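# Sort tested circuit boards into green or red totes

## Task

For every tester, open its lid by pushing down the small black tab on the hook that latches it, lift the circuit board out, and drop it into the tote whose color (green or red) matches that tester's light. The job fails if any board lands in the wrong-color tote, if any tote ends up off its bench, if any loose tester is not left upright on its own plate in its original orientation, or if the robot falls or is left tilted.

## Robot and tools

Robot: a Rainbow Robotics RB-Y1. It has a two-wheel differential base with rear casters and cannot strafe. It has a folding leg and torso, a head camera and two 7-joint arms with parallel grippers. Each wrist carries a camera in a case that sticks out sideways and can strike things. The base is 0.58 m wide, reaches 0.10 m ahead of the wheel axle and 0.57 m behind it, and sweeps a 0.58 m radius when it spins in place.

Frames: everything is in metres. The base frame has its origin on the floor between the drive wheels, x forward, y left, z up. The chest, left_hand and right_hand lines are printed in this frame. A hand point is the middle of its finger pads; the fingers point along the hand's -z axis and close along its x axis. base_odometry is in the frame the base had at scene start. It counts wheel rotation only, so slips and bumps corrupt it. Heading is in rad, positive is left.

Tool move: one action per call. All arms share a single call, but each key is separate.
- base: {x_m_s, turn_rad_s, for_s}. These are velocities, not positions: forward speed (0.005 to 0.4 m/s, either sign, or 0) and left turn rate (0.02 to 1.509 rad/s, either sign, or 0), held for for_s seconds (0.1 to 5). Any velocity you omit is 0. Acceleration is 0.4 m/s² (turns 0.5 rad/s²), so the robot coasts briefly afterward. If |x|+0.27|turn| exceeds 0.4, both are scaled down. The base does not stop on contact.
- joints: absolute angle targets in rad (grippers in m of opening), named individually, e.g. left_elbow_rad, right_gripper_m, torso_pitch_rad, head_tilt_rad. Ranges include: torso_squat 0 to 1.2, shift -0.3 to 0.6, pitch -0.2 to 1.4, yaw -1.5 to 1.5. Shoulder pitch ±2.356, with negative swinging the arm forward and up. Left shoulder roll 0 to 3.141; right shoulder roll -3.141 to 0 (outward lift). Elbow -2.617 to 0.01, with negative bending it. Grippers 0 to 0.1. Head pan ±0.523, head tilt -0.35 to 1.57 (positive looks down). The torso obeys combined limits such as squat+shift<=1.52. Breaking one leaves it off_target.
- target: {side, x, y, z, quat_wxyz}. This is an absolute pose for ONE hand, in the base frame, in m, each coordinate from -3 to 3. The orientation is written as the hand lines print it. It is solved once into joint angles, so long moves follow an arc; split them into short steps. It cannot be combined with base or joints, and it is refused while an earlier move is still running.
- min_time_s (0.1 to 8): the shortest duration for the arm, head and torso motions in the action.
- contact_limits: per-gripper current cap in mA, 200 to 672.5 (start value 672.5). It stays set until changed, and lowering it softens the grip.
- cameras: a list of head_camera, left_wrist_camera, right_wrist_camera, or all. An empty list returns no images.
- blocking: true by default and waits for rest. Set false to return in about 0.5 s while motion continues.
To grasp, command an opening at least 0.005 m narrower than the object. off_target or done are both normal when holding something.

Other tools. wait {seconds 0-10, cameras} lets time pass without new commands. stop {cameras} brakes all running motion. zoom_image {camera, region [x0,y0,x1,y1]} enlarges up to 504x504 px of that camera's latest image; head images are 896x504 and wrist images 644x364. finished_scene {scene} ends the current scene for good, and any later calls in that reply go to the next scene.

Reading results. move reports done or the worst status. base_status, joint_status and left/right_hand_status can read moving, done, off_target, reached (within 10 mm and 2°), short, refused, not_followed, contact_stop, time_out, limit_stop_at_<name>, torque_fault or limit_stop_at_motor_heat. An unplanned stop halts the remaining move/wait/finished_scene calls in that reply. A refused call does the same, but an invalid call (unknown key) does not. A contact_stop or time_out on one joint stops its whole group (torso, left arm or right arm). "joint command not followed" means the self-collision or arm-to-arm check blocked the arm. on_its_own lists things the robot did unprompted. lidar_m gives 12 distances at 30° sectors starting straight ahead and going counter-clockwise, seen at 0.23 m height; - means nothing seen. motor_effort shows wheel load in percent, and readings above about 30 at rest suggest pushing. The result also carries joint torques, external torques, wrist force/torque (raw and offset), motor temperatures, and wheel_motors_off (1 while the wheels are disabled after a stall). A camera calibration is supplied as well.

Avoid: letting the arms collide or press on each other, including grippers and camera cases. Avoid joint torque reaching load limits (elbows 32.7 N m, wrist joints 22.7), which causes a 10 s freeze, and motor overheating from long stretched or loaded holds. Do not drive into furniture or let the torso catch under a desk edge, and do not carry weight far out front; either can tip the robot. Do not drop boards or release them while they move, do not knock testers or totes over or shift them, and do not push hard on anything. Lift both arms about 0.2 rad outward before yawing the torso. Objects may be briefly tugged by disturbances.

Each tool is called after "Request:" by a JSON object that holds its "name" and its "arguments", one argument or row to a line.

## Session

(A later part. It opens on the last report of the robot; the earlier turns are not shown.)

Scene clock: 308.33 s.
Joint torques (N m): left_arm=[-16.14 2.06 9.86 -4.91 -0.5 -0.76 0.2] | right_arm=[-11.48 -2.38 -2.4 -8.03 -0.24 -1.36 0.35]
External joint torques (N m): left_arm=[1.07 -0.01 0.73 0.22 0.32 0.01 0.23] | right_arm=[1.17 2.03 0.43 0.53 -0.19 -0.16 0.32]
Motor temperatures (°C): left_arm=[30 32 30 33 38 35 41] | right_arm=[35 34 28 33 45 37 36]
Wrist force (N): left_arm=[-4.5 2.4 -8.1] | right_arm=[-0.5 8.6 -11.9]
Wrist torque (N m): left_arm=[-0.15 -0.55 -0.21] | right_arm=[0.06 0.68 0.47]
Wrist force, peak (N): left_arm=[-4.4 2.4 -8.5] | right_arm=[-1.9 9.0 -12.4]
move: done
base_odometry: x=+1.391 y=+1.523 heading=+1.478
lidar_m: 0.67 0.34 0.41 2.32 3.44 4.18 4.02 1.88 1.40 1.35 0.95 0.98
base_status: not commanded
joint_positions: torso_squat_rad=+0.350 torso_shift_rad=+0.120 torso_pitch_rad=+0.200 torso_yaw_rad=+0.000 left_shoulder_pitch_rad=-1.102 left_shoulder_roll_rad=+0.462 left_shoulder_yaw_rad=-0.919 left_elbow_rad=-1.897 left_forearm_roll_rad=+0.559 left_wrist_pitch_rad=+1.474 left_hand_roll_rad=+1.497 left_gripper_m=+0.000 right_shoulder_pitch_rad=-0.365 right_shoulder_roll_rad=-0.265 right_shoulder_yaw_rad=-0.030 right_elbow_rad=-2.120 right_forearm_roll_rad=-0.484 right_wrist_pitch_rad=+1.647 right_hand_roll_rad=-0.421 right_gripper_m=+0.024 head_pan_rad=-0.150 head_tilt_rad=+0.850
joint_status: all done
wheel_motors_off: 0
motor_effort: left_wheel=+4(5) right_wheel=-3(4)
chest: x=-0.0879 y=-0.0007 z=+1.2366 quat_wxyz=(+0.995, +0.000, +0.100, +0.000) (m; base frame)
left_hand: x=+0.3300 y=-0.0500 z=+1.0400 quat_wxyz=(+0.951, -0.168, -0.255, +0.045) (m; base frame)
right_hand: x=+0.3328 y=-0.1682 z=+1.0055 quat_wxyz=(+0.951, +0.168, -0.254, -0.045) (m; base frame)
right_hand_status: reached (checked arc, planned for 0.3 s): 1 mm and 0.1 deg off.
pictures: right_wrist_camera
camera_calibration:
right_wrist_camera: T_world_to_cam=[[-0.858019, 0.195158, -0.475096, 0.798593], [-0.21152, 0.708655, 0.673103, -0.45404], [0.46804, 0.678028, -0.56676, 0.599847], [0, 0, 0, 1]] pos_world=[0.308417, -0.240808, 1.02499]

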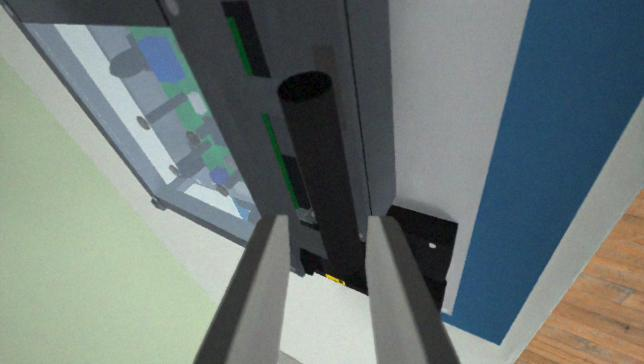

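Request:
{"name": "move", "arguments": {
  "target": {"side":"right","x":0.335,"y":-0.167,"z":0.985,"quat_wxyz":[0.9515,0.168,-0.255,-0.045]},
  "cameras": ["right_wrist_camera"]
}}

Request:
{"name": "move", "arguments": {
  "target": {"side":"right","x":0.336,"y":-0.167,"z":0.974,"quat_wxyz":[0.9515,0.168,-0.255,-0.045]},
  "cameras": ["right_wrist_camera"]
}}

Request:
{"name": "zoom_image", "arguments": {
  "camera": "right_wrist_camera",
  "region": [180, 30, 600, 360]
}}

Scene clock: 316.60 s.
Joint torques (N m): left_arm=[-16.19 2.23 9.89 -4.68 -0.49 -0.79 0.18] | right_arm=[-9.8 -1.48 -1.18 -5.82 -0.62 -0.37 0.1]
External joint torques (N m): left_arm=[1.01 0.16 0.76 0.46 0.33 -0.01 0.21] | right_arm=[2.61 2.65 1.57 3.13 -0.56 0.83 0.08]
Motor temperatures (°C): left_arm=[30 32 30 33 38 35 41] | right_arm=[35 34 28 33 45 37 36]
Wrist force (N): left_arm=[-4.5 2.5 -8.0] | right_arm=[3.9 8.1 -5.0]
Wrist torque (N m): left_arm=[-0.17 -0.55 -0.21] | right_arm=[-0.03 0.48 0.51]
Wrist force, peak (N): left_arm=[-4.7 2.3 -8.4] | right_arm=[-0.9 9.8 -11.6]
move: done
base_odometry: x=+1.391 y=+1.523 heading=+1.478
lidar_m: 0.67 0.33 0.41 2.32 3.43 4.17 4.02 1.87 1.40 1.36 0.95 0.97
base_status: not commanded
joint_positions: torso_squat_rad=+0.350 torso_shift_rad=+0.120 torso_pitch_rad=+0.200 torso_yaw_rad=+0.000 left_shoulder_pitch_rad=-1.102 left_shoulder_roll_rad=+0.462 left_shoulder_yaw_rad=-0.919 left_elbow_rad=-1.897 left_forearm_roll_rad=+0.559 left_wrist_pitch_rad=+1.474 left_hand_roll_rad=+1.497 left_gripper_m=+0.000 right_shoulder_pitch_rad=-0.333 right_shoulder_roll_rad=-0.252 right_shoulder_yaw_rad=-0.013 right_elbow_rad=-2.073 right_forearm_roll_rad=-0.465 right_wrist_pitch_rad=+1.571 right_hand_roll_rad=-0.389 right_gripper_m=+0.024 head_pan_rad=-0.150 head_tilt_rad=+0.850
joint_status: all done
wheel_motors_off: 0
motor_effort: left_wheel=+5(5) right_wheel=-3(4)
chest: x=-0.0880 y=-0.0007 z=+1.2366 quat_wxyz=(+0.995, +0.000, +0.100, +0.000) (m; base frame)
left_hand: x=+0.3299 y=-0.0500 z=+1.0401 quat_wxyz=(+0.951, -0.168, -0.255, +0.045) (m; base frame)
right_hand: x=+0.3352 y=-0.1672 z=+0.9856 quat_wxyz=(+0.951, +0.168, -0.256, -0.045) (m; base frame)
right_hand_status: reached (checked arc, planned for 0.3 s): 1 mm and 0.1 deg off.
pictures: right_wrist_camera
camera_calibration:
right_wrist_camera: T_world_to_cam=[[-0.856374, 0.195247, -0.478019, 0.793315], [-0.213817, 0.708567, 0.67247, -0.439392], [0.470006, 0.678094, -0.565051, 0.58442], [0, 0, 0, 1]] pos_world=[0.310744, -0.239846, 1.00492]

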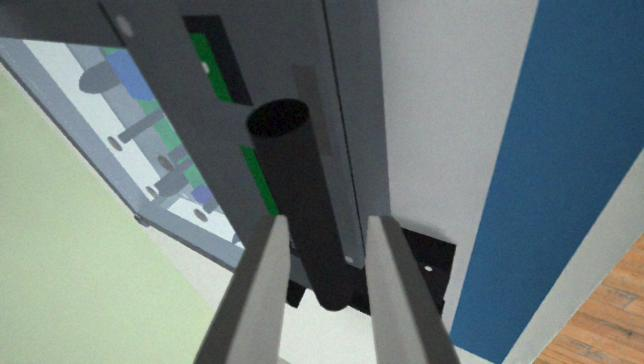

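Scene clock: 317.13 s.
Joint torques (N m): left_arm=[-16.06 2.01 9.72 -4.73 -0.51 -0.78 0.17] | right_arm=[-4.48 -1.01 0.57 -1.11 -0.45 1.83 0.1]
External joint torques (N m): left_arm=[1.15 -0.06 0.58 0.4 0.31 0 0.2] | right_arm=[7.82 3.01 3.29 8 -0.37 3.03 0.07]
Motor temperatures (°C): left_arm=[30 32 30 33 38 35 41] | right_arm=[35 34 28 33 45 37 36]
Wrist force (N): left_arm=[-4.5 2.1 -8.0] | right_arm=[10.7 13.4 6.5]
Wrist torque (N m): left_arm=[-0.14 -0.55 -0.22] | right_arm=[0.01 0.14 0.62]
Wrist force, peak (N): left_arm=[-4.3 2.2 -8.5] | right_arm=[11.4 14.1 9.0]
move: done
base_odometry: x=+1.391 y=+1.523 heading=+1.478
lidar_m: 0.67 0.33 0.41 2.32 3.43 4.17 4.02 1.86 1.40 1.36 0.95 0.98
base_status: not commanded
joint_positions: torso_squat_rad=+0.350 torso_shift_rad=+0.120 torso_pitch_rad=+0.199 torso_yaw_rad=+0.000 left_shoulder_pitch_rad=-1.102 left_shoulder_roll_rad=+0.462 left_shoulder_yaw_rad=-0.919 left_elbow_rad=-1.897 left_forearm_roll_rad=+0.559 left_wrist_pitch_rad=+1.474 left_hand_roll_rad=+1.497 left_gripper_m=+0.000 right_shoulder_pitch_rad=-0.318 right_shoulder_roll_rad=-0.247 right_shoulder_yaw_rad=-0.006 right_elbow_rad=-2.049 right_forearm_roll_rad=-0.458 right_wrist_pitch_rad=+1.533 right_hand_roll_rad=-0.373 right_gripper_m=+0.024 head_pan_rad=-0.150 head_tilt_rad=+0.850
joint_status: all done
wheel_motors_off: 0
motor_effort: left_wheel=+3(4) right_wheel=-1(4)
chest: x=-0.0882 y=-0.0007 z=+1.2366 quat_wxyz=(+0.995, +0.000, +0.100, +0.000) (m; base frame)
left_hand: x=+0.3298 y=-0.0500 z=+1.0403 quat_wxyz=(+0.951, -0.168, -0.255, +0.045) (m; base frame)
right_hand: x=+0.3363 y=-0.1672 z=+0.9759 quat_wxyz=(+0.951, +0.168, -0.257, -0.045) (m; base frame)
right_hand_status: reached (checked arc, planned for 0.2 s): 2 mm and 0.2 deg off.
pictures: right_wrist_camera
camera_calibration:
right_wrist_camera: T_world_to_cam=[[-0.855151, 0.194993, -0.480307, 0.791369], [-0.215715, 0.708661, 0.671764, -0.431375], [0.471364, 0.678069, -0.563949, 0.576909], [0, 0, 0, 1]] pos_world=[0.311752, -0.239797, 0.99523]

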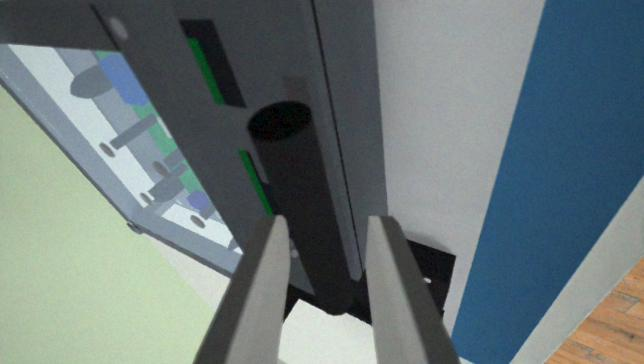

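Scaled by 1.200 from the camera's 644x364 image, which has a finer 1265x715 frame.

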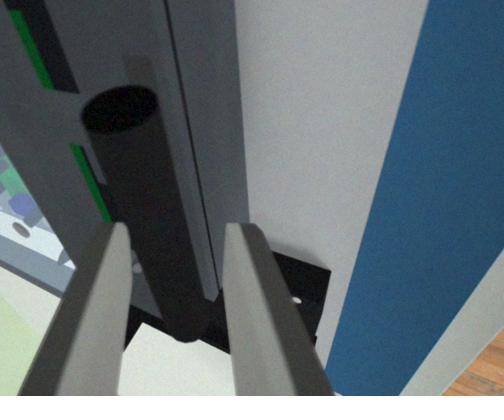

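Request:
{"name": "move", "arguments": {
  "joints": {"right_gripper_m":0.0},
  "cameras": ["right_wrist_camera"]
}}

Request:
{"name": "zoom_image", "arguments": {
  "camera": "right_wrist_camera",
  "region": [180, 30, 600, 360]
}}

Scene clock: 324.00 s.
Joint torques (N m): left_arm=[-16.15 2.14 9.54 -4.77 -0.52 -0.74 0.19] | right_arm=[3.39 -0.57 5.09 2.29 -3.07 6.65 0.12]
External joint torques (N m): left_arm=[1.06 0.07 0.4 0.36 0.3 0.04 0.22] | right_arm=[15.72 3.47 7.81 11.39 -2.99 7.85 0.09]
Motor temperatures (°C): left_arm=[30 32 30 33 38 35 41] | right_arm=[35 33 28 33 45 37 36]
Wrist force (N): left_arm=[-4.3 2.4 -8.2] | right_arm=[31.6 9.5 6.0]
Wrist torque (N m): left_arm=[-0.15 -0.54 -0.21] | right_arm=[-0.07 -0.30 0.81]
Wrist force, peak (N): left_arm=[-4.3 2.4 -8.6] | right_arm=[33.1 9.2 7.6]
move: off_target
base_odometry: x=+1.391 y=+1.523 heading=+1.478
lidar_m: 0.68 0.33 0.41 2.32 3.43 4.18 4.02 1.87 1.40 1.36 0.95 0.97
base_status: not commanded
joint_positions: torso_squat_rad=+0.350 torso_shift_rad=+0.120 torso_pitch_rad=+0.199 torso_yaw_rad=+0.000 left_shoulder_pitch_rad=-1.102 left_shoulder_roll_rad=+0.462 left_shoulder_yaw_rad=-0.919 left_elbow_rad=-1.897 left_forearm_roll_rad=+0.559 left_wrist_pitch_rad=+1.474 left_hand_roll_rad=+1.497 left_gripper_m=+0.000 right_shoulder_pitch_rad=-0.320 right_shoulder_roll_rad=-0.247 right_shoulder_yaw_rad=-0.007 right_elbow_rad=-2.050 right_forearm_roll_rad=-0.457 right_wrist_pitch_rad=+1.532 right_hand_roll_rad=-0.373 right_gripper_m=+0.010 head_pan_rad=-0.150 head_tilt_rad=+0.850
joint_status: right_gripper_m off_target (ended at +0.010, target +0.000)
wheel_motors_off: 0
motor_effort: left_wheel=+1(4) right_wheel=-3(5)
chest: x=-0.0882 y=-0.0007 z=+1.2366 quat_wxyz=(+0.995, +0.000, +0.099, +0.000) (m; base frame)
left_hand: x=+0.3298 y=-0.0500 z=+1.0403 quat_wxyz=(+0.951, -0.168, -0.255, +0.045) (m; base frame)
right_hand: x=+0.3374 y=-0.1673 z=+0.9773 quat_wxyz=(+0.950, +0.168, -0.259, -0.045) (m; base frame)
pictures: right_wrist_camera
camera_calibration:
right_wrist_camera: T_world_to_cam=[[-0.852906, 0.195673, -0.484008, 0.795954], [-0.218046, 0.708853, 0.670808, -0.430174], [0.474349, 0.677672, -0.561919, 0.574227], [0, 0, 0, 1]] pos_world=[0.312691, -0.239954, 0.996481]

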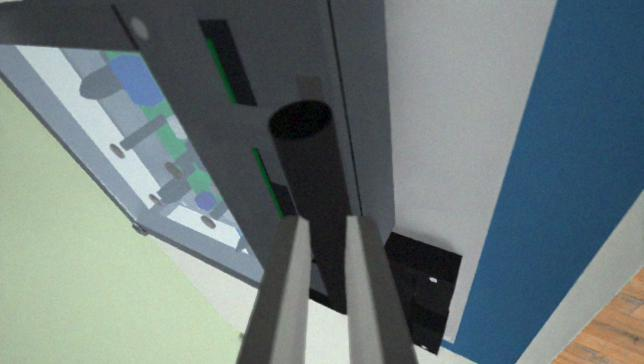

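Scaled by 1.200 from the camera's 644x364 image, which has a finer 1265x715 frame.

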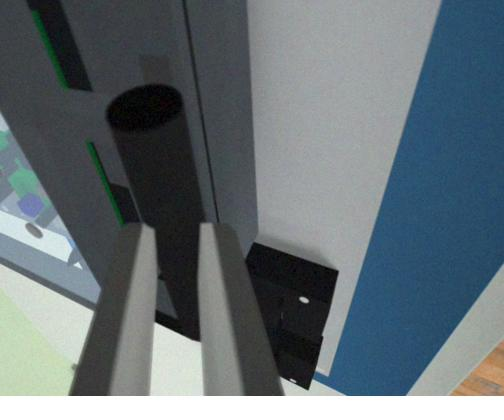

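Request:
{"name": "move", "arguments": {
  "target": {"side":"left","x":0.348,"y":-0.076,"z":0.995,"quat_wxyz":[0.9515,-0.168,-0.255,0.045]},
  "cameras": ["left_wrist_camera"]
}}

Request:
{"name": "zoom_image", "arguments": {
  "camera": "left_wrist_camera",
  "region": [180, 30, 600, 360]
}}

Scene clock: 334.97 s.
Joint torques (N m): left_arm=[-16.59 0.91 8.26 -4.93 -0.55 -0.72 -0.1] | right_arm=[3.94 -0.08 5.5 2.5 -3.03 6.75 0.05]
External joint torques (N m): left_arm=[1.19 -0.17 -0.55 0.95 0.22 0.08 -0.07] | right_arm=[16.27 3.96 8.22 11.6 -2.95 7.95 0.02]
Motor temperatures (°C): left_arm=[30 32 30 33 38 35 41] | right_arm=[35 33 28 33 45 38 36]
Wrist force (N): left_arm=[-4.3 2.3 -7.9] | right_arm=[30.8 9.8 4.7]
Wrist torque (N m): left_arm=[-0.14 -0.50 -0.22] | right_arm=[-0.02 -0.33 0.80]
Wrist force, peak (N): left_arm=[-5.1 3.6 -8.7] | right_arm=[31.9 10.8 6.3]
move: done
base_odometry: x=+1.391 y=+1.523 heading=+1.478
lidar_m: 0.68 0.33 0.41 2.33 3.43 4.18 4.02 1.87 1.40 1.36 0.95 0.98
base_status: not commanded
joint_positions: torso_squat_rad=+0.350 torso_shift_rad=+0.120 torso_pitch_rad=+0.199 torso_yaw_rad=+0.000 left_shoulder_pitch_rad=-1.090 left_shoulder_roll_rad=+0.358 left_shoulder_yaw_rad=-0.978 left_elbow_rad=-1.674 left_forearm_roll_rad=+0.484 left_wrist_pitch_rad=+1.326 left_hand_roll_rad=+1.461 left_gripper_m=+0.000 right_shoulder_pitch_rad=-0.320 right_shoulder_roll_rad=-0.247 right_shoulder_yaw_rad=-0.007 right_elbow_rad=-2.050 right_forearm_roll_rad=-0.457 right_wrist_pitch_rad=+1.532 right_hand_roll_rad=-0.373 right_gripper_m=+0.010 head_pan_rad=-0.150 head_tilt_rad=+0.850
joint_status: all done
wheel_motors_off: 0
motor_effort: left_wheel=+1(3) right_wheel=-4(6)
chest: x=-0.0881 y=-0.0007 z=+1.2366 quat_wxyz=(+0.995, +0.000, +0.099, +0.000) (m; base frame)
left_hand: x=+0.3481 y=-0.0760 z=+0.9951 quat_wxyz=(+0.951, -0.168, -0.255, +0.045) (m; base frame)
left_hand_status: reached (checked arc, planned for 0.5 s): 0 mm and 0.0 deg off.
right_hand: x=+0.3374 y=-0.1674 z=+0.9774 quat_wxyz=(+0.950, +0.168, -0.259, -0.045) (m; base frame)
pictures: left_wrist_camera
camera_calibration:
left_wrist_camera: T_world_to_cam=[[0.871922, 0.182143, 0.454506, -0.743265], [-0.227459, -0.671331, 0.705391, -0.639514], [0.433606, -0.718428, -0.543918, 0.404774], [0, 0, 0, 1]] pos_world=[0.327093, -0.00314406, 1.00909]

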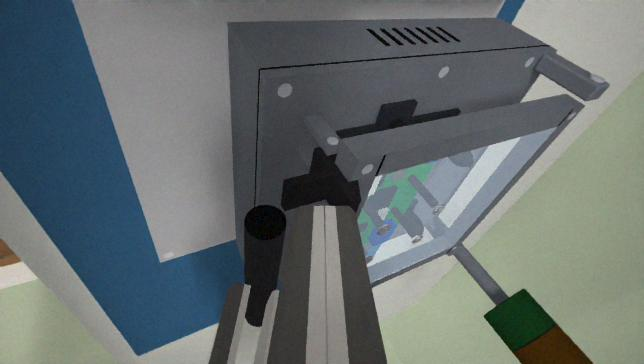

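Scaled by 1.200 from the camera's 644x364 image, which has a finer 920x520 frame.

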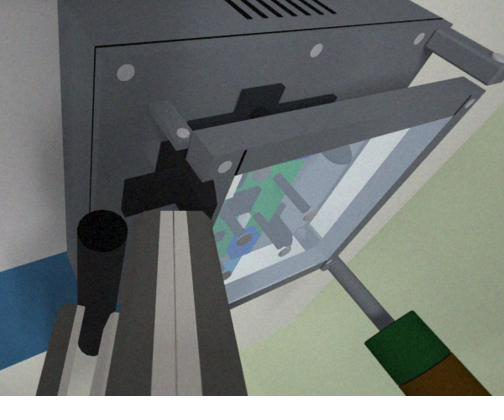

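Request:
{"name": "move", "arguments": {
  "target": {"side":"left","x":0.348,"y":-0.077,"z":0.966,"quat_wxyz":[0.9515,-0.168,-0.255,0.045]},
  "cameras": ["left_wrist_camera"]
}}

Request:
{"name": "zoom_image", "arguments": {
  "camera": "left_wrist_camera",
  "region": [180, 30, 600, 360]
}}

Scene clock: 344.70 s.
Joint torques (N m): left_arm=[-9.19 -2.78 2.14 -1 1.29 -1.9 -0.19] | right_arm=[3.64 0.81 6.15 0.97 -4.13 6.8 -0.05]
External joint torques (N m): left_arm=[8.4 -3.43 -6.41 5.18 2.05 -1.09 -0.16] | right_arm=[15.98 4.87 8.87 10.07 -4.05 8 -0.08]
Motor temperatures (°C): left_arm=[30 32 30 33 38 35 41] | right_arm=[35 33 28 33 45 38 36]
Wrist force (N): left_arm=[4.1 7.2 28.7] | right_arm=[33.0 5.5 0.5]
Wrist torque (N m): left_arm=[-0.03 -0.52 -0.23] | right_arm=[-0.13 -0.33 0.82]
Wrist force, peak (N): left_arm=[5.2 8.9 42.3] | right_arm=[35.6 7.3 0.6]
move: done
base_odometry: x=+1.391 y=+1.523 heading=+1.478
lidar_m: 0.67 0.33 0.41 2.32 3.43 4.18 4.02 1.88 1.40 1.36 0.96 0.98
base_status: not commanded
joint_positions: torso_squat_rad=+0.350 torso_shift_rad=+0.119 torso_pitch_rad=+0.198 torso_yaw_rad=+0.000 left_shoulder_pitch_rad=-1.053 left_shoulder_roll_rad=+0.340 left_shoulder_yaw_rad=-1.012 left_elbow_rad=-1.613 left_forearm_roll_rad=+0.438 left_wrist_pitch_rad=+1.251 left_hand_roll_rad=+1.461 left_gripper_m=+0.000 right_shoulder_pitch_rad=-0.320 right_shoulder_roll_rad=-0.248 right_shoulder_yaw_rad=-0.008 right_elbow_rad=-2.049 right_forearm_roll_rad=-0.457 right_wrist_pitch_rad=+1.532 right_hand_roll_rad=-0.373 right_gripper_m=+0.009 head_pan_rad=-0.150 head_tilt_rad=+0.850
joint_status: all done
wheel_motors_off: 0
motor_effort: left_wheel=+5(6) right_wheel=-7(10)
chest: x=-0.0887 y=-0.0005 z=+1.2367 quat_wxyz=(+0.995, +0.000, +0.099, +0.000) (m; base frame)
left_hand: x=+0.3486 y=-0.0767 z=+0.9681 quat_wxyz=(+0.951, -0.169, -0.257, +0.045) (m; base frame)
left_hand_status: reached (checked arc, planned for 0.3 s): 2 mm and 0.2 deg off.
right_hand: x=+0.3372 y=-0.1674 z=+0.9777 quat_wxyz=(+0.950, +0.167, -0.260, -0.045) (m; base frame)
pictures: left_wrist_camera
camera_calibration:
left_wrist_camera: T_world_to_cam=[[0.87011, 0.183052, 0.457602, -0.733593], [-0.229874, -0.670565, 0.705338, -0.619889], [0.435965, -0.718913, -0.541386, 0.385982], [0, 0, 0, 1]] pos_world=[0.327535, -0.00390281, 0.981891]

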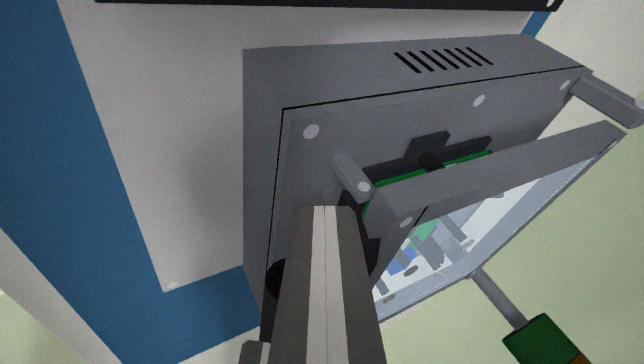

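Scaled by 1.200 from the camera's 644x364 image, which has a finer 920x520 frame.

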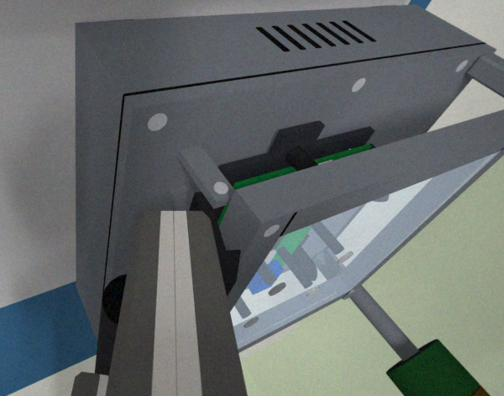

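Request:
{"name": "move", "arguments": {
  "target": {"side":"right","x":0.338,"y":-0.168,"z":1.01,"quat_wxyz":[0.9515,0.168,-0.255,-0.045]},
  "min_time_s": 1.0,
  "cameras": ["left_wrist_camera","right_wrist_camera"]
}}

Scene clock: 353.33 s.
Joint torques (N m): left_arm=[-10.87 -0.56 3.47 -0.39 0.12 -1.33 -0.18] | right_arm=[-13.21 -5.83 -4 -7.9 -0.52 -0.93 -0.25]
External joint torques (N m): left_arm=[6.71 -1.2 -5.07 5.79 0.87 -0.53 -0.15] | right_arm=[-0.13 -1.26 -1.13 0.61 -0.47 0.27 -0.28]
Motor temperatures (°C): left_arm=[29 32 30 33 38 35 41] | right_arm=[35 33 28 33 45 39 36]
Wrist force (N): left_arm=[-1.8 6.0 28.5] | right_arm=[-0.5 8.8 -11.6]
Wrist torque (N m): left_arm=[-0.04 -0.43 -0.21] | right_arm=[0.05 0.71 0.47]
Wrist force, peak (N): left_arm=[3.6 7.6 31.5] | right_arm=[25.4 18.6 18.3]
move: done
base_odometry: x=+1.391 y=+1.523 heading=+1.478
lidar_m: 0.68 0.34 0.41 2.32 3.43 4.18 4.02 1.87 1.41 1.35 0.94 0.97
base_status: not commanded
joint_positions: torso_squat_rad=+0.350 torso_shift_rad=+0.119 torso_pitch_rad=+0.199 torso_yaw_rad=+0.000 left_shoulder_pitch_rad=-1.052 left_shoulder_roll_rad=+0.339 left_shoulder_yaw_rad=-1.013 left_elbow_rad=-1.613 left_forearm_roll_rad=+0.438 left_wrist_pitch_rad=+1.251 left_hand_roll_rad=+1.461 left_gripper_m=+0.000 right_shoulder_pitch_rad=-0.388 right_shoulder_roll_rad=-0.269 right_shoulder_yaw_rad=-0.035 right_elbow_rad=-2.102 right_forearm_roll_rad=-0.489 right_wrist_pitch_rad=+1.653 right_hand_roll_rad=-0.423 right_gripper_m=+0.000 head_pan_rad=-0.150 head_tilt_rad=+0.850
joint_status: all done
wheel_motors_off: 0
on_its_own: right_gripper_m moved -0.009 to your old target +0.000
motor_effort: left_wheel=+6(6) right_wheel=-5(9)
chest: x=-0.0887 y=-0.0005 z=+1.2367 quat_wxyz=(+0.995, +0.000, +0.099, +0.000) (m; base frame)
left_hand: x=+0.3481 y=-0.0770 z=+0.9678 quat_wxyz=(+0.951, -0.169, -0.256, +0.045) (m; base frame)
right_hand: x=+0.3379 y=-0.1678 z=+1.0098 quat_wxyz=(+0.951, +0.168, -0.255, -0.045) (m; base frame)
right_hand_status: reached (checked arc, planned for 1.0 s): 0 mm and 0.0 deg off.
pictures: left_wrist_camera, right_wrist_camera
camera_calibration:
left_wrist_camera: T_world_to_cam=[[0.870695, 0.182634, 0.456657, -0.732328], [-0.229562, -0.670237, 0.705751, -0.620429], [0.434962, -0.719324, -0.541646, 0.38637], [0, 0, 0, 1]] pos_world=[0.327151, -0.00416133, 0.981567]
right_wrist_camera: T_world_to_cam=[[-0.857307, 0.195144, -0.476387, 0.805955], [-0.212996, 0.707999, 0.673328, -0.455929], [0.468677, 0.678716, -0.565407, 0.598176], [0, 0, 0, 1]] pos_world=[0.313489, -0.240471, 1.02915]

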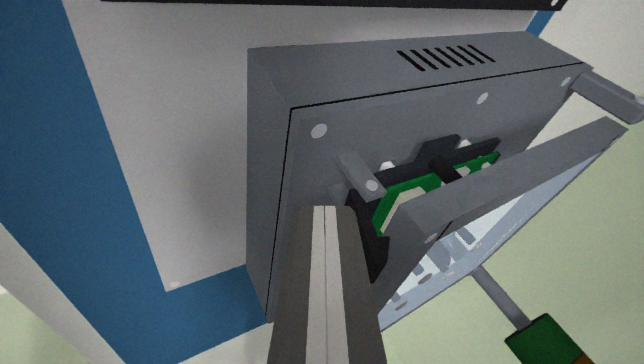

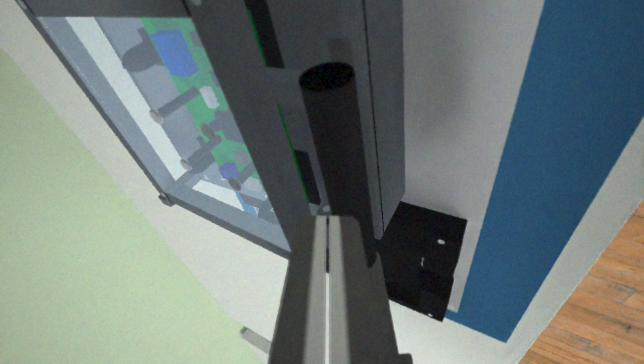

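Request:
{"name": "move", "arguments": {
  "target": {"side":"right","x":0.35,"y":-0.175,"z":1.04,"quat_wxyz":[0.985,0.174,0,0]},
  "cameras": []
}}

Request:
{"name": "move", "arguments": {
  "joints": {"right_gripper_m":0.026},
  "cameras": []
}}

Request:
{"name": "move", "arguments": {
  "target": {"side":"right","x":0.36,"y":-0.172,"z":1.012,"quat_wxyz":[0.985,0.174,0,0]},
  "cameras": ["right_wrist_camera","left_wrist_camera"]
}}

Request:
{"name": "zoom_image", "arguments": {
  "camera": "right_wrist_camera",
  "region": [180, 30, 600, 360]
}}

Scene clock: 367.57 s.
Joint torques (N m): left_arm=[-10.81 -0.28 3.64 0.38 0.1 -1.77 -0.18] | right_arm=[-17.51 -8.96 -4.97 -5.42 -0.31 -0.52 -0.18]
External joint torques (N m): left_arm=[6.77 -0.92 -4.9 6.56 0.85 -0.96 -0.15] | right_arm=[2.57 0.66 1.21 1.36 0.05 -0.11 -0.19]
Motor temperatures (°C): left_arm=[29 32 30 33 38 35 41] | right_arm=[35 33 28 33 45 38 36]
Wrist force (N): left_arm=[-1.9 5.4 31.4] | right_arm=[2.4 9.0 -12.7]
Wrist torque (N m): left_arm=[-0.04 -0.36 -0.21] | right_arm=[0.04 0.88 0.48]
Wrist force, peak (N): left_arm=[-1.8 7.3 34.9] | right_arm=[2.2 8.9 -13.2]
move: done
base_odometry: x=+1.391 y=+1.523 heading=+1.478
lidar_m: 0.67 0.33 0.41 2.32 3.44 4.18 4.02 1.87 1.40 1.36 0.94 0.97
base_status: not commanded
joint_positions: torso_squat_rad=+0.350 torso_shift_rad=+0.119 torso_pitch_rad=+0.199 torso_yaw_rad=+0.000 left_shoulder_pitch_rad=-1.052 left_shoulder_roll_rad=+0.339 left_shoulder_yaw_rad=-1.013 left_elbow_rad=-1.613 left_forearm_roll_rad=+0.438 left_wrist_pitch_rad=+1.251 left_hand_roll_rad=+1.461 left_gripper_m=+0.000 right_shoulder_pitch_rad=-0.869 right_shoulder_roll_rad=-0.579 right_shoulder_yaw_rad=+0.110 right_elbow_rad=-1.533 right_forearm_roll_rad=-1.033 right_wrist_pitch_rad=+1.919 right_hand_roll_rad=-0.546 right_gripper_m=+0.000 head_pan_rad=-0.150 head_tilt_rad=+0.850
joint_status: all done
wheel_motors_off: 0
motor_effort: left_wheel=+8(9) right_wheel=-3(8)
chest: x=-0.0887 y=-0.0005 z=+1.2367 quat_wxyz=(+0.995, +0.000, +0.099, +0.000) (m; base frame)
left_hand: x=+0.3481 y=-0.0770 z=+0.9678 quat_wxyz=(+0.951, -0.169, -0.256, +0.045) (m; base frame)
right_hand: x=+0.3500 y=-0.1758 z=+1.0406 quat_wxyz=(+0.985, +0.174, -0.003, -0.002) (m; base frame)
right_hand_status: reached (checked arc, planned for 0.9 s): 1 mm and 0.4 deg off.
pictures: none
No camera images: "cameras" was empty.

Scene clock: 368.33 s.
Joint torques (N m): left_arm=[-10.59 -0.47 3.39 0.37 0.12 -1.7 -0.2] | right_arm=[-17.62 -8.4 -5.16 -5.54 -0.38 -0.58 -0.14]
External joint torques (N m): left_arm=[6.99 -1.11 -5.15 6.55 0.87 -0.89 -0.17] | right_arm=[2.45 1.23 1.01 1.24 -0.03 -0.17 -0.14]
Motor temperatures (°C): left_arm=[29 32 30 33 38 35 41] | right_arm=[35 33 28 33 45 38 36]
Wrist force (N): left_arm=[-1.6 6.3 31.6] | right_arm=[2.6 8.8 -12.9]
Wrist torque (N m): left_arm=[-0.01 -0.39 -0.22] | right_arm=[0.06 0.89 0.49]
Wrist force, peak (N): left_arm=[-1.4 7.0 32.2] | right_arm=[2.2 9.0 -13.0]
move: done
base_odometry: x=+1.391 y=+1.523 heading=+1.478
lidar_m: 0.68 0.33 0.41 2.32 3.43 4.18 4.02 1.86 1.40 1.36 0.96 0.98
base_status: not commanded
joint_positions: torso_squat_rad=+0.350 torso_shift_rad=+0.119 torso_pitch_rad=+0.199 torso_yaw_rad=+0.000 left_shoulder_pitch_rad=-1.052 left_shoulder_roll_rad=+0.339 left_shoulder_yaw_rad=-1.013 left_elbow_rad=-1.613 left_forearm_roll_rad=+0.438 left_wrist_pitch_rad=+1.251 left_hand_roll_rad=+1.461 left_gripper_m=+0.000 right_shoulder_pitch_rad=-0.869 right_shoulder_roll_rad=-0.579 right_shoulder_yaw_rad=+0.110 right_elbow_rad=-1.533 right_forearm_roll_rad=-1.033 right_wrist_pitch_rad=+1.919 right_hand_roll_rad=-0.546 right_gripper_m=+0.026 head_pan_rad=-0.150 head_tilt_rad=+0.850
joint_status: all done
wheel_motors_off: 0
motor_effort: left_wheel=+8(9) right_wheel=-5(5)
chest: x=-0.0887 y=-0.0005 z=+1.2367 quat_wxyz=(+0.995, +0.000, +0.099, +0.000) (m; base frame)
left_hand: x=+0.3481 y=-0.0770 z=+0.9678 quat_wxyz=(+0.951, -0.169, -0.256, +0.045) (m; base frame)
right_hand: x=+0.3500 y=-0.1758 z=+1.0406 quat_wxyz=(+0.985, +0.174, -0.003, -0.002) (m; base frame)
pictures: none
No camera images: "cameras" was empty.

Scene clock: 369.20 s.
Joint torques (N m): left_arm=[-10.8 -0.46 3.34 0.71 0.07 -1.84 -0.12] | right_arm=[-18.87 -8.17 -5.67 -6.19 -0.55 -0.34 0.05]
External joint torques (N m): left_arm=[6.78 -1.09 -5.2 6.9 0.83 -1.03 -0.09] | right_arm=[1.59 1.26 0.36 0.99 -0.17 0.02 0.05]
Motor temperatures (°C): left_arm=[29 32 30 33 38 35 41] | right_arm=[35 33 28 33 45 38 36]
Wrist force (N): left_arm=[-1.6 6.1 30.5] | right_arm=[2.2 9.0 -12.6]
Wrist torque (N m): left_arm=[-0.04 -0.40 -0.21] | right_arm=[0.04 0.85 0.50]
Wrist force, peak (N): left_arm=[-1.9 8.8 36.5] | right_arm=[2.4 9.3 -13.9]
move: done
base_odometry: x=+1.391 y=+1.523 heading=+1.478
lidar_m: 0.68 0.33 0.41 2.33 3.43 4.18 4.02 1.87 1.40 1.36 0.94 0.98
base_status: not commanded
joint_positions: torso_squat_rad=+0.350 torso_shift_rad=+0.119 torso_pitch_rad=+0.199 torso_yaw_rad=+0.000 left_shoulder_pitch_rad=-1.052 left_shoulder_roll_rad=+0.339 left_shoulder_yaw_rad=-1.013 left_elbow_rad=-1.613 left_forearm_roll_rad=+0.438 left_wrist_pitch_rad=+1.251 left_hand_roll_rad=+1.461 left_gripper_m=+0.000 right_shoulder_pitch_rad=-0.869 right_shoulder_roll_rad=-0.551 right_shoulder_yaw_rad=+0.144 right_elbow_rad=-1.432 right_forearm_roll_rad=-0.991 right_wrist_pitch_rad=+1.843 right_hand_roll_rad=-0.479 right_gripper_m=+0.026 head_pan_rad=-0.150 head_tilt_rad=+0.850
joint_status: all done
wheel_motors_off: 0
motor_effort: left_wheel=+8(10) right_wheel=-4(5)
chest: x=-0.0887 y=-0.0005 z=+1.2367 quat_wxyz=(+0.995, +0.000, +0.099, +0.000) (m; base frame)
left_hand: x=+0.3481 y=-0.0770 z=+0.9678 quat_wxyz=(+0.951, -0.169, -0.256, +0.045) (m; base frame)
right_hand: x=+0.3600 y=-0.1721 z=+1.0122 quat_wxyz=(+0.985, +0.174, +0.000, +0.000) (m; base frame)
right_hand_status: reached (checked arc, planned for 0.4 s): 0 mm and 0.1 deg off.
pictures: left_wrist_camera, right_wrist_camera
camera_calibration:
left_wrist_camera: T_world_to_cam=[[0.870712, 0.182569, 0.456649, -0.732296], [-0.22966, -0.670128, 0.705821, -0.620521], [0.434875, -0.719442, -0.54156, 0.386364], [0, 0, 0, 1]] pos_world=[0.32709, -0.00416798, 0.981619]
right_wrist_camera: T_world_to_cam=[[-0.999637, 0.0251075, -0.00982125, 0.37661], [0.0102095, 0.689697, 0.724026, -0.584653], [0.0249522, 0.723662, -0.689703, 0.885356], [0, 0, 0, 1]] pos_world=[0.36035, -0.246921, 1.03764]

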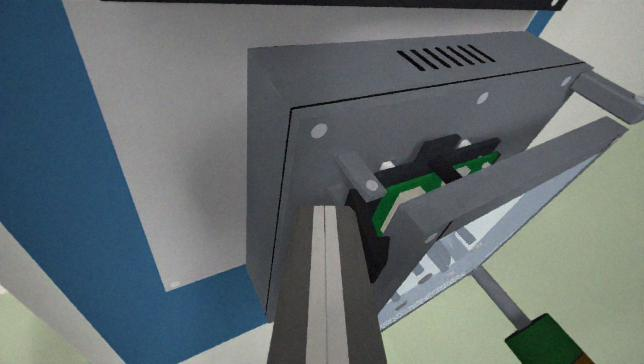

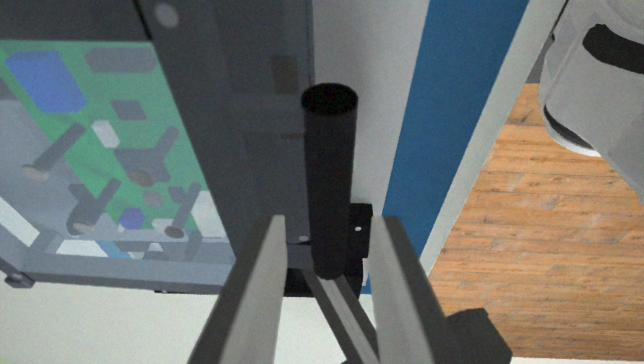

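Scaled by 1.200 from the camera's 644x364 image, which has a finer 1265x715 frame.

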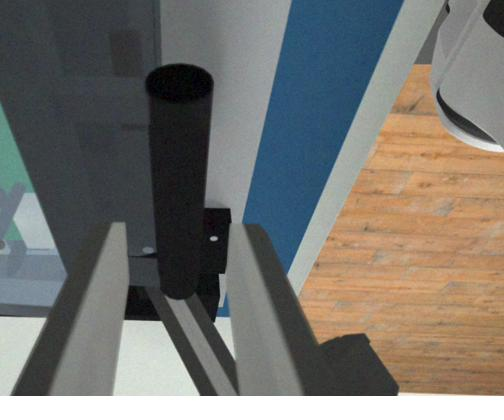

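Request:
{"name": "move", "arguments": {
  "target": {"side":"right","x":0.361,"y":-0.171,"z":0.982,"quat_wxyz":[0.985,0.174,0,0]},
  "cameras": ["right_wrist_camera"]
}}

Request:
{"name": "move", "arguments": {
  "joints": {"right_gripper_m":0.0},
  "cameras": ["right_wrist_camera"]
}}

Scene clock: 377.23 s.
Joint torques (N m): left_arm=[-10.59 -0.31 3.44 0.59 0.06 -1.75 -0.16] | right_arm=[-18.65 -7.84 -5.9 -6.51 -0.66 -0.32 0.13]
External joint torques (N m): left_arm=[6.99 -0.95 -5.1 6.77 0.81 -0.94 -0.13] | right_arm=[1.63 1.36 0 0.94 -0.26 0.01 0.13]
Motor temperatures (°C): left_arm=[29 32 30 33 38 35 41] | right_arm=[35 34 28 33 45 37 36]
Wrist force (N): left_arm=[-1.6 6.8 32.0] | right_arm=[2.6 8.7 -12.7]
Wrist torque (N m): left_arm=[-0.01 -0.40 -0.22] | right_arm=[0.10 0.88 0.50]
Wrist force, peak (N): left_arm=[-1.4 7.5 33.7] | right_arm=[1.9 8.3 -14.5]
move: done
base_odometry: x=+1.391 y=+1.523 heading=+1.478
lidar_m: 0.68 0.33 0.41 2.32 3.43 4.18 4.02 1.87 1.40 1.35 0.94 0.97
base_status: not commanded
joint_positions: torso_squat_rad=+0.350 torso_shift_rad=+0.119 torso_pitch_rad=+0.199 torso_yaw_rad=+0.000 left_shoulder_pitch_rad=-1.052 left_shoulder_roll_rad=+0.339 left_shoulder_yaw_rad=-1.013 left_elbow_rad=-1.613 left_forearm_roll_rad=+0.438 left_wrist_pitch_rad=+1.251 left_hand_roll_rad=+1.461 left_gripper_m=+0.000 right_shoulder_pitch_rad=-0.838 right_shoulder_roll_rad=-0.529 right_shoulder_yaw_rad=+0.167 right_elbow_rad=-1.379 right_forearm_roll_rad=-0.958 right_wrist_pitch_rad=+1.771 right_hand_roll_rad=-0.430 right_gripper_m=+0.026 head_pan_rad=-0.150 head_tilt_rad=+0.850
joint_status: all done
wheel_motors_off: 0
motor_effort: left_wheel=+10(10) right_wheel=-4(5)
chest: x=-0.0887 y=-0.0005 z=+1.2367 quat_wxyz=(+0.995, +0.000, +0.099, +0.000) (m; base frame)
left_hand: x=+0.3481 y=-0.0770 z=+0.9678 quat_wxyz=(+0.951, -0.169, -0.256, +0.045) (m; base frame)
right_hand: x=+0.3610 y=-0.1711 z=+0.9822 quat_wxyz=(+0.985, +0.174, +0.000, +0.000) (m; base frame)
right_hand_status: reached (checked arc, planned for 0.3 s): 0 mm and 0.0 deg off.
pictures: right_wrist_camera
camera_calibration:
right_wrist_camera: T_world_to_cam=[[-0.99964, 0.0250705, -0.00956376, 0.377048], [0.0103706, 0.689703, 0.724018, -0.563618], [0.0247477, 0.723659, -0.689714, 0.863997], [0, 0, 0, 1]] pos_world=[0.361375, -0.245963, 1.00759]

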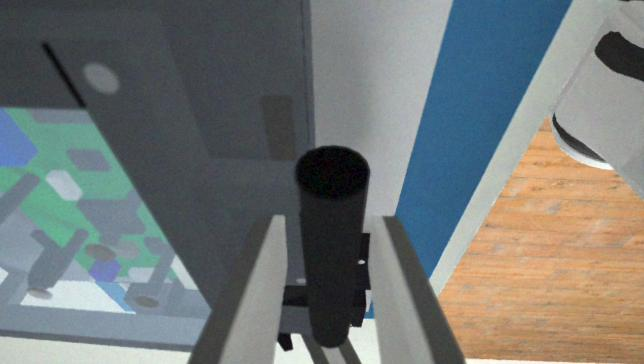

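Scene clock: 378.00 s.
Joint torques (N m): left_arm=[-10.44 -0.71 3.45 0.41 0.11 -1.64 -0.1] | right_arm=[-19.46 -7.86 -5.97 -6.53 0.47 -2.45 0.06]
External joint torques (N m): left_arm=[7.14 -1.34 -5.09 6.59 0.86 -0.83 -0.07] | right_arm=[0.82 1.33 -0.07 0.93 0.87 -2.12 0.06]
Motor temperatures (°C): left_arm=[29 32 30 33 38 35 41] | right_arm=[35 34 28 33 45 37 36]
Wrist force (N): left_arm=[-1.2 5.5 27.4] | right_arm=[-7.6 9.8 -10.1]
Wrist torque (N m): left_arm=[-0.08 -0.44 -0.21] | right_arm=[0.10 1.11 0.47]
Wrist force, peak (N): left_arm=[-1.5 6.7 31.4] | right_arm=[-7.4 9.7 -12.5]
move: off_target
base_odometry: x=+1.391 y=+1.523 heading=+1.478
lidar_m: 0.68 0.33 0.41 2.32 3.42 4.18 4.02 1.87 1.40 1.35 0.94 0.98
base_status: not commanded
joint_positions: torso_squat_rad=+0.350 torso_shift_rad=+0.119 torso_pitch_rad=+0.199 torso_yaw_rad=+0.000 left_shoulder_pitch_rad=-1.052 left_shoulder_roll_rad=+0.339 left_shoulder_yaw_rad=-1.013 left_elbow_rad=-1.613 left_forearm_roll_rad=+0.438 left_wrist_pitch_rad=+1.251 left_hand_roll_rad=+1.461 left_gripper_m=+0.000 right_shoulder_pitch_rad=-0.837 right_shoulder_roll_rad=-0.529 right_shoulder_yaw_rad=+0.167 right_elbow_rad=-1.379 right_forearm_roll_rad=-0.959 right_wrist_pitch_rad=+1.772 right_hand_roll_rad=-0.430 right_gripper_m=+0.014 head_pan_rad=-0.150 head_tilt_rad=+0.850
joint_status: right_gripper_m off_target (ended at +0.014, target +0.000)
wheel_motors_off: 0
motor_effort: left_wheel=+10(10) right_wheel=-2(3)
chest: x=-0.0887 y=-0.0005 z=+1.2367 quat_wxyz=(+0.995, +0.000, +0.099, +0.000) (m; base frame)
left_hand: x=+0.3480 y=-0.0771 z=+0.9678 quat_wxyz=(+0.951, -0.169, -0.256, +0.045) (m; base frame)
right_hand: x=+0.3608 y=-0.1711 z=+0.9821 quat_wxyz=(+0.985, +0.174, +0.000, +0.000) (m; base frame)
pictures: right_wrist_camera
camera_calibration:
right_wrist_camera: T_world_to_cam=[[-0.999652, 0.0248281, -0.0088772, 0.376103], [0.0107019, 0.689742, 0.723976, -0.563625], [0.024098, 0.723629, -0.689768, 0.864259], [0, 0, 0, 1]] pos_world=[0.361177, -0.245985, 1.00753]

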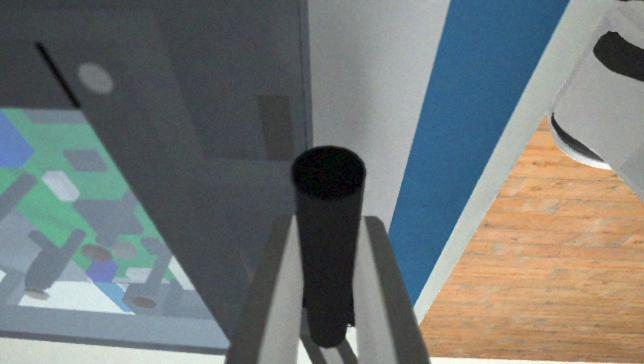

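Request:
{"name": "move", "arguments": {
  "target": {"side":"right","x":0.364,"y":-0.171,"z":1.025,"quat_wxyz":[0.985,0.174,0,0]},
  "min_time_s": 1.0,
  "cameras": ["left_wrist_camera","right_wrist_camera"]
}}

Scene clock: 382.80 s.
Joint torques (N m): left_arm=[-10.17 0.35 3.24 2.15 -0.37 -1.77 -0.14] | right_arm=[-20.4 -9.02 -6.31 -8.94 -4.16 3.45 0]
External joint torques (N m): left_arm=[7.4 -0.28 -5.3 8.34 0.38 -0.96 -0.11] | right_arm=[0.44 0.5 -0.3 -1.84 -3.78 3.81 0]
Motor temperatures (°C): left_arm=[29 32 30 33 38 35 41] | right_arm=[35 34 28 33 45 37 36]
Wrist force (N): left_arm=[-3.7 5.1 38.9] | right_arm=[23.9 4.3 -24.6]
Wrist torque (N m): left_arm=[-0.04 -0.28 -0.20] | right_arm=[-0.10 0.89 0.18]
Wrist force, peak (N): left_arm=[-4.4 8.5 46.8] | right_arm=[25.4 4.5 -25.8]
move: done
base_odometry: x=+1.391 y=+1.523 heading=+1.478
lidar_m: 0.68 0.33 0.41 2.32 3.42 4.18 4.03 1.87 1.40 1.36 0.95 0.97
base_status: not commanded
joint_positions: torso_squat_rad=+0.350 torso_shift_rad=+0.120 torso_pitch_rad=+0.199 torso_yaw_rad=+0.000 left_shoulder_pitch_rad=-1.052 left_shoulder_roll_rad=+0.339 left_shoulder_yaw_rad=-1.013 left_elbow_rad=-1.613 left_forearm_roll_rad=+0.438 left_wrist_pitch_rad=+1.251 left_hand_roll_rad=+1.461 left_gripper_m=+0.000 right_shoulder_pitch_rad=-0.903 right_shoulder_roll_rad=-0.554 right_shoulder_yaw_rad=+0.138 right_elbow_rad=-1.419 right_forearm_roll_rad=-1.000 right_wrist_pitch_rad=+1.865 right_hand_roll_rad=-0.489 right_gripper_m=+0.014 head_pan_rad=-0.150 head_tilt_rad=+0.850
joint_status: all done
wheel_motors_off: 0
motor_effort: left_wheel=+10(11) right_wheel=-3(5)
chest: x=-0.0884 y=-0.0005 z=+1.2367 quat_wxyz=(+0.995, +0.000, +0.099, +0.000) (m; base frame)
left_hand: x=+0.3481 y=-0.0772 z=+0.9677 quat_wxyz=(+0.951, -0.169, -0.256, +0.045) (m; base frame)
right_hand: x=+0.3645 y=-0.1711 z=+1.0245 quat_wxyz=(+0.985, +0.174, +0.000, +0.000) (m; base frame)
right_hand_status: reached (checked arc, planned for 1.0 s): 1 mm and 0.1 deg off.
pictures: left_wrist_camera, right_wrist_camera
camera_calibration:
left_wrist_camera: T_world_to_cam=[[0.870945, 0.182377, 0.456282, -0.732009], [-0.229687, -0.669786, 0.706138, -0.620859], [0.434394, -0.71981, -0.541457, 0.386218], [0, 0, 0, 1]] pos_world=[0.327166, -0.00433735, 0.981535]
right_wrist_camera: T_world_to_cam=[[-0.999629, 0.0256676, -0.00908134, 0.380538], [0.0111384, 0.689883, 0.723835, -0.594375], [0.0248442, 0.723465, -0.689914, 0.893309], [0, 0, 0, 1]] pos_world=[0.364824, -0.245996, 1.04999]

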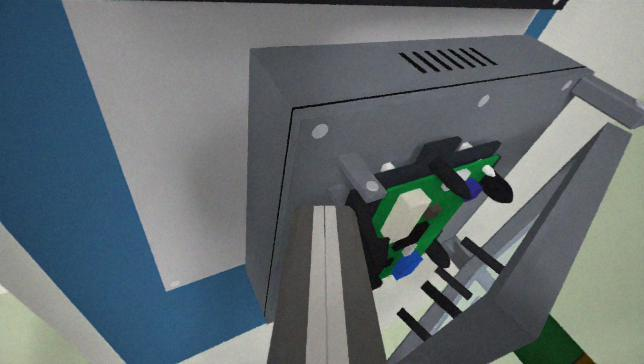

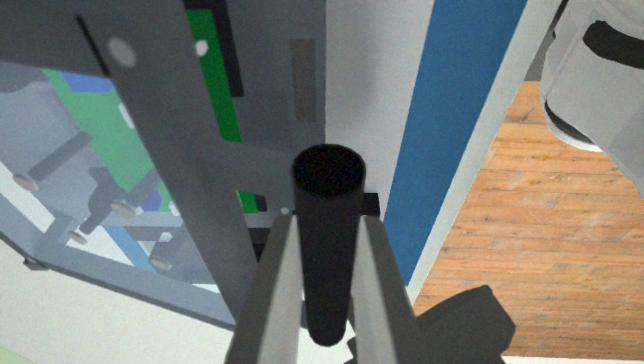

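Request:
{"name": "move", "arguments": {
  "target": {"side":"right","x":0.372,"y":-0.171,"z":1.058,"quat_wxyz":[0.985,0.174,0,0]},
  "min_time_s": 1.0,
  "cameras": ["left_wrist_camera","right_wrist_camera","head_camera"]
}}

Scene clock: 397.63 s.
Joint torques (N m): left_arm=[-10.57 2.47 3.83 3.26 -1.89 -1.9 -0.11] | right_arm=[-24.33 -7.65 -7.4 -8.76 -5.11 3 0.43]
External joint torques (N m): left_arm=[6.99 1.86 -4.71 9.44 -1.15 -1.09 -0.08] | right_arm=[-2.76 2.2 -1.34 -1.96 -4.74 3.37 0.43]
Motor temperatures (°C): left_arm=[29 32 30 33 38 35 41] | right_arm=[36 34 28 33 45 37 36]
Wrist force (N): left_arm=[-10.5 5.1 40.7] | right_arm=[22.8 0.9 -28.0]
Wrist torque (N m): left_arm=[-0.08 -0.10 -0.20] | right_arm=[-0.24 0.78 -0.22]
Wrist force, peak (N): left_arm=[-10.6 8.9 47.7] | right_arm=[24.9 9.0 -27.9]
move: done
base_odometry: x=+1.391 y=+1.523 heading=+1.478
lidar_m: 0.68 0.33 0.40 2.32 3.43 4.17 4.02 1.87 1.40 1.36 0.95 0.98
base_status: not commanded
joint_positions: torso_squat_rad=+0.350 torso_shift_rad=+0.120 torso_pitch_rad=+0.199 torso_yaw_rad=+0.000 left_shoulder_pitch_rad=-1.052 left_shoulder_roll_rad=+0.338 left_shoulder_yaw_rad=-1.013 left_elbow_rad=-1.614 left_forearm_roll_rad=+0.439 left_wrist_pitch_rad=+1.251 left_hand_roll_rad=+1.461 left_gripper_m=+0.000 right_shoulder_pitch_rad=-0.982 right_shoulder_roll_rad=-0.578 right_shoulder_yaw_rad=+0.130 right_elbow_rad=-1.397 right_forearm_roll_rad=-1.038 right_wrist_pitch_rad=+1.918 right_hand_roll_rad=-0.519 right_gripper_m=+0.014 head_pan_rad=-0.150 head_tilt_rad=+0.850
joint_status: all done
wheel_motors_off: 0
motor_effort: left_wheel=+9(11) right_wheel=-4(5)
chest: x=-0.0883 y=-0.0005 z=+1.2367 quat_wxyz=(+0.995, +0.000, +0.099, +0.000) (m; base frame)
left_hand: x=+0.3478 y=-0.0776 z=+0.9676 quat_wxyz=(+0.951, -0.169, -0.256, +0.044) (m; base frame)
right_hand: x=+0.3722 y=-0.1716 z=+1.0573 quat_wxyz=(+0.985, +0.173, +0.000, -0.001) (m; base frame)
right_hand_status: reached (checked arc, planned for 1.0 s): 1 mm and 0.1 deg off.
pictures: head_camera, left_wrist_camera, right_wrist_camera
camera_calibration:
head_camera: T_world_to_cam=[[-0.111482, -0.991595, 0.0656619, -0.0990565], [-0.845083, 0.0598302, -0.531277, 0.794883], [0.522883, -0.114718, -0.84465, 1.1596], [0, 0, 0, 1]] pos_world=[0.054365, -0.0127553, 1.40826]
left_wrist_camera: T_world_to_cam=[[0.871438, 0.181921, 0.455523, -0.731072], [-0.229642, -0.669299, 0.706614, -0.62158], [0.433429, -0.720378, -0.541475, 0.386298], [0, 0, 0, 1]] pos_world=[0.32691, -0.00474489, 0.981408]
right_wrist_camera: T_world_to_cam=[[-0.999608, 0.0266252, -0.00862153, 0.388163], [0.0121464, 0.690279, 0.723441, -0.617771], [0.025213, 0.723053, -0.690332, 0.916299], [0, 0, 0, 1]] pos_world=[0.372412, -0.246434, 1.08282]

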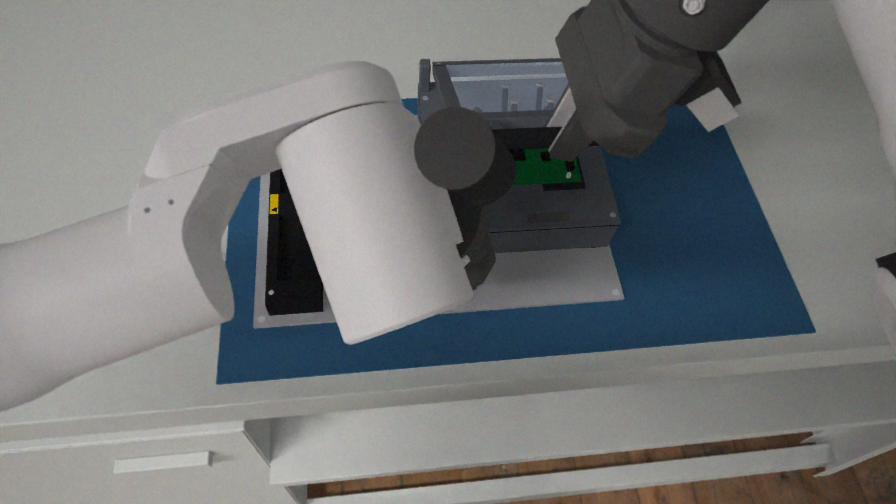

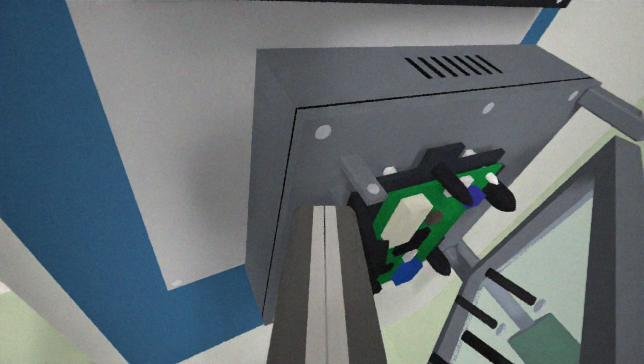

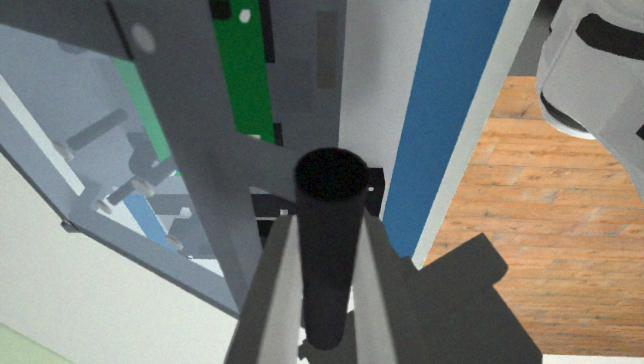

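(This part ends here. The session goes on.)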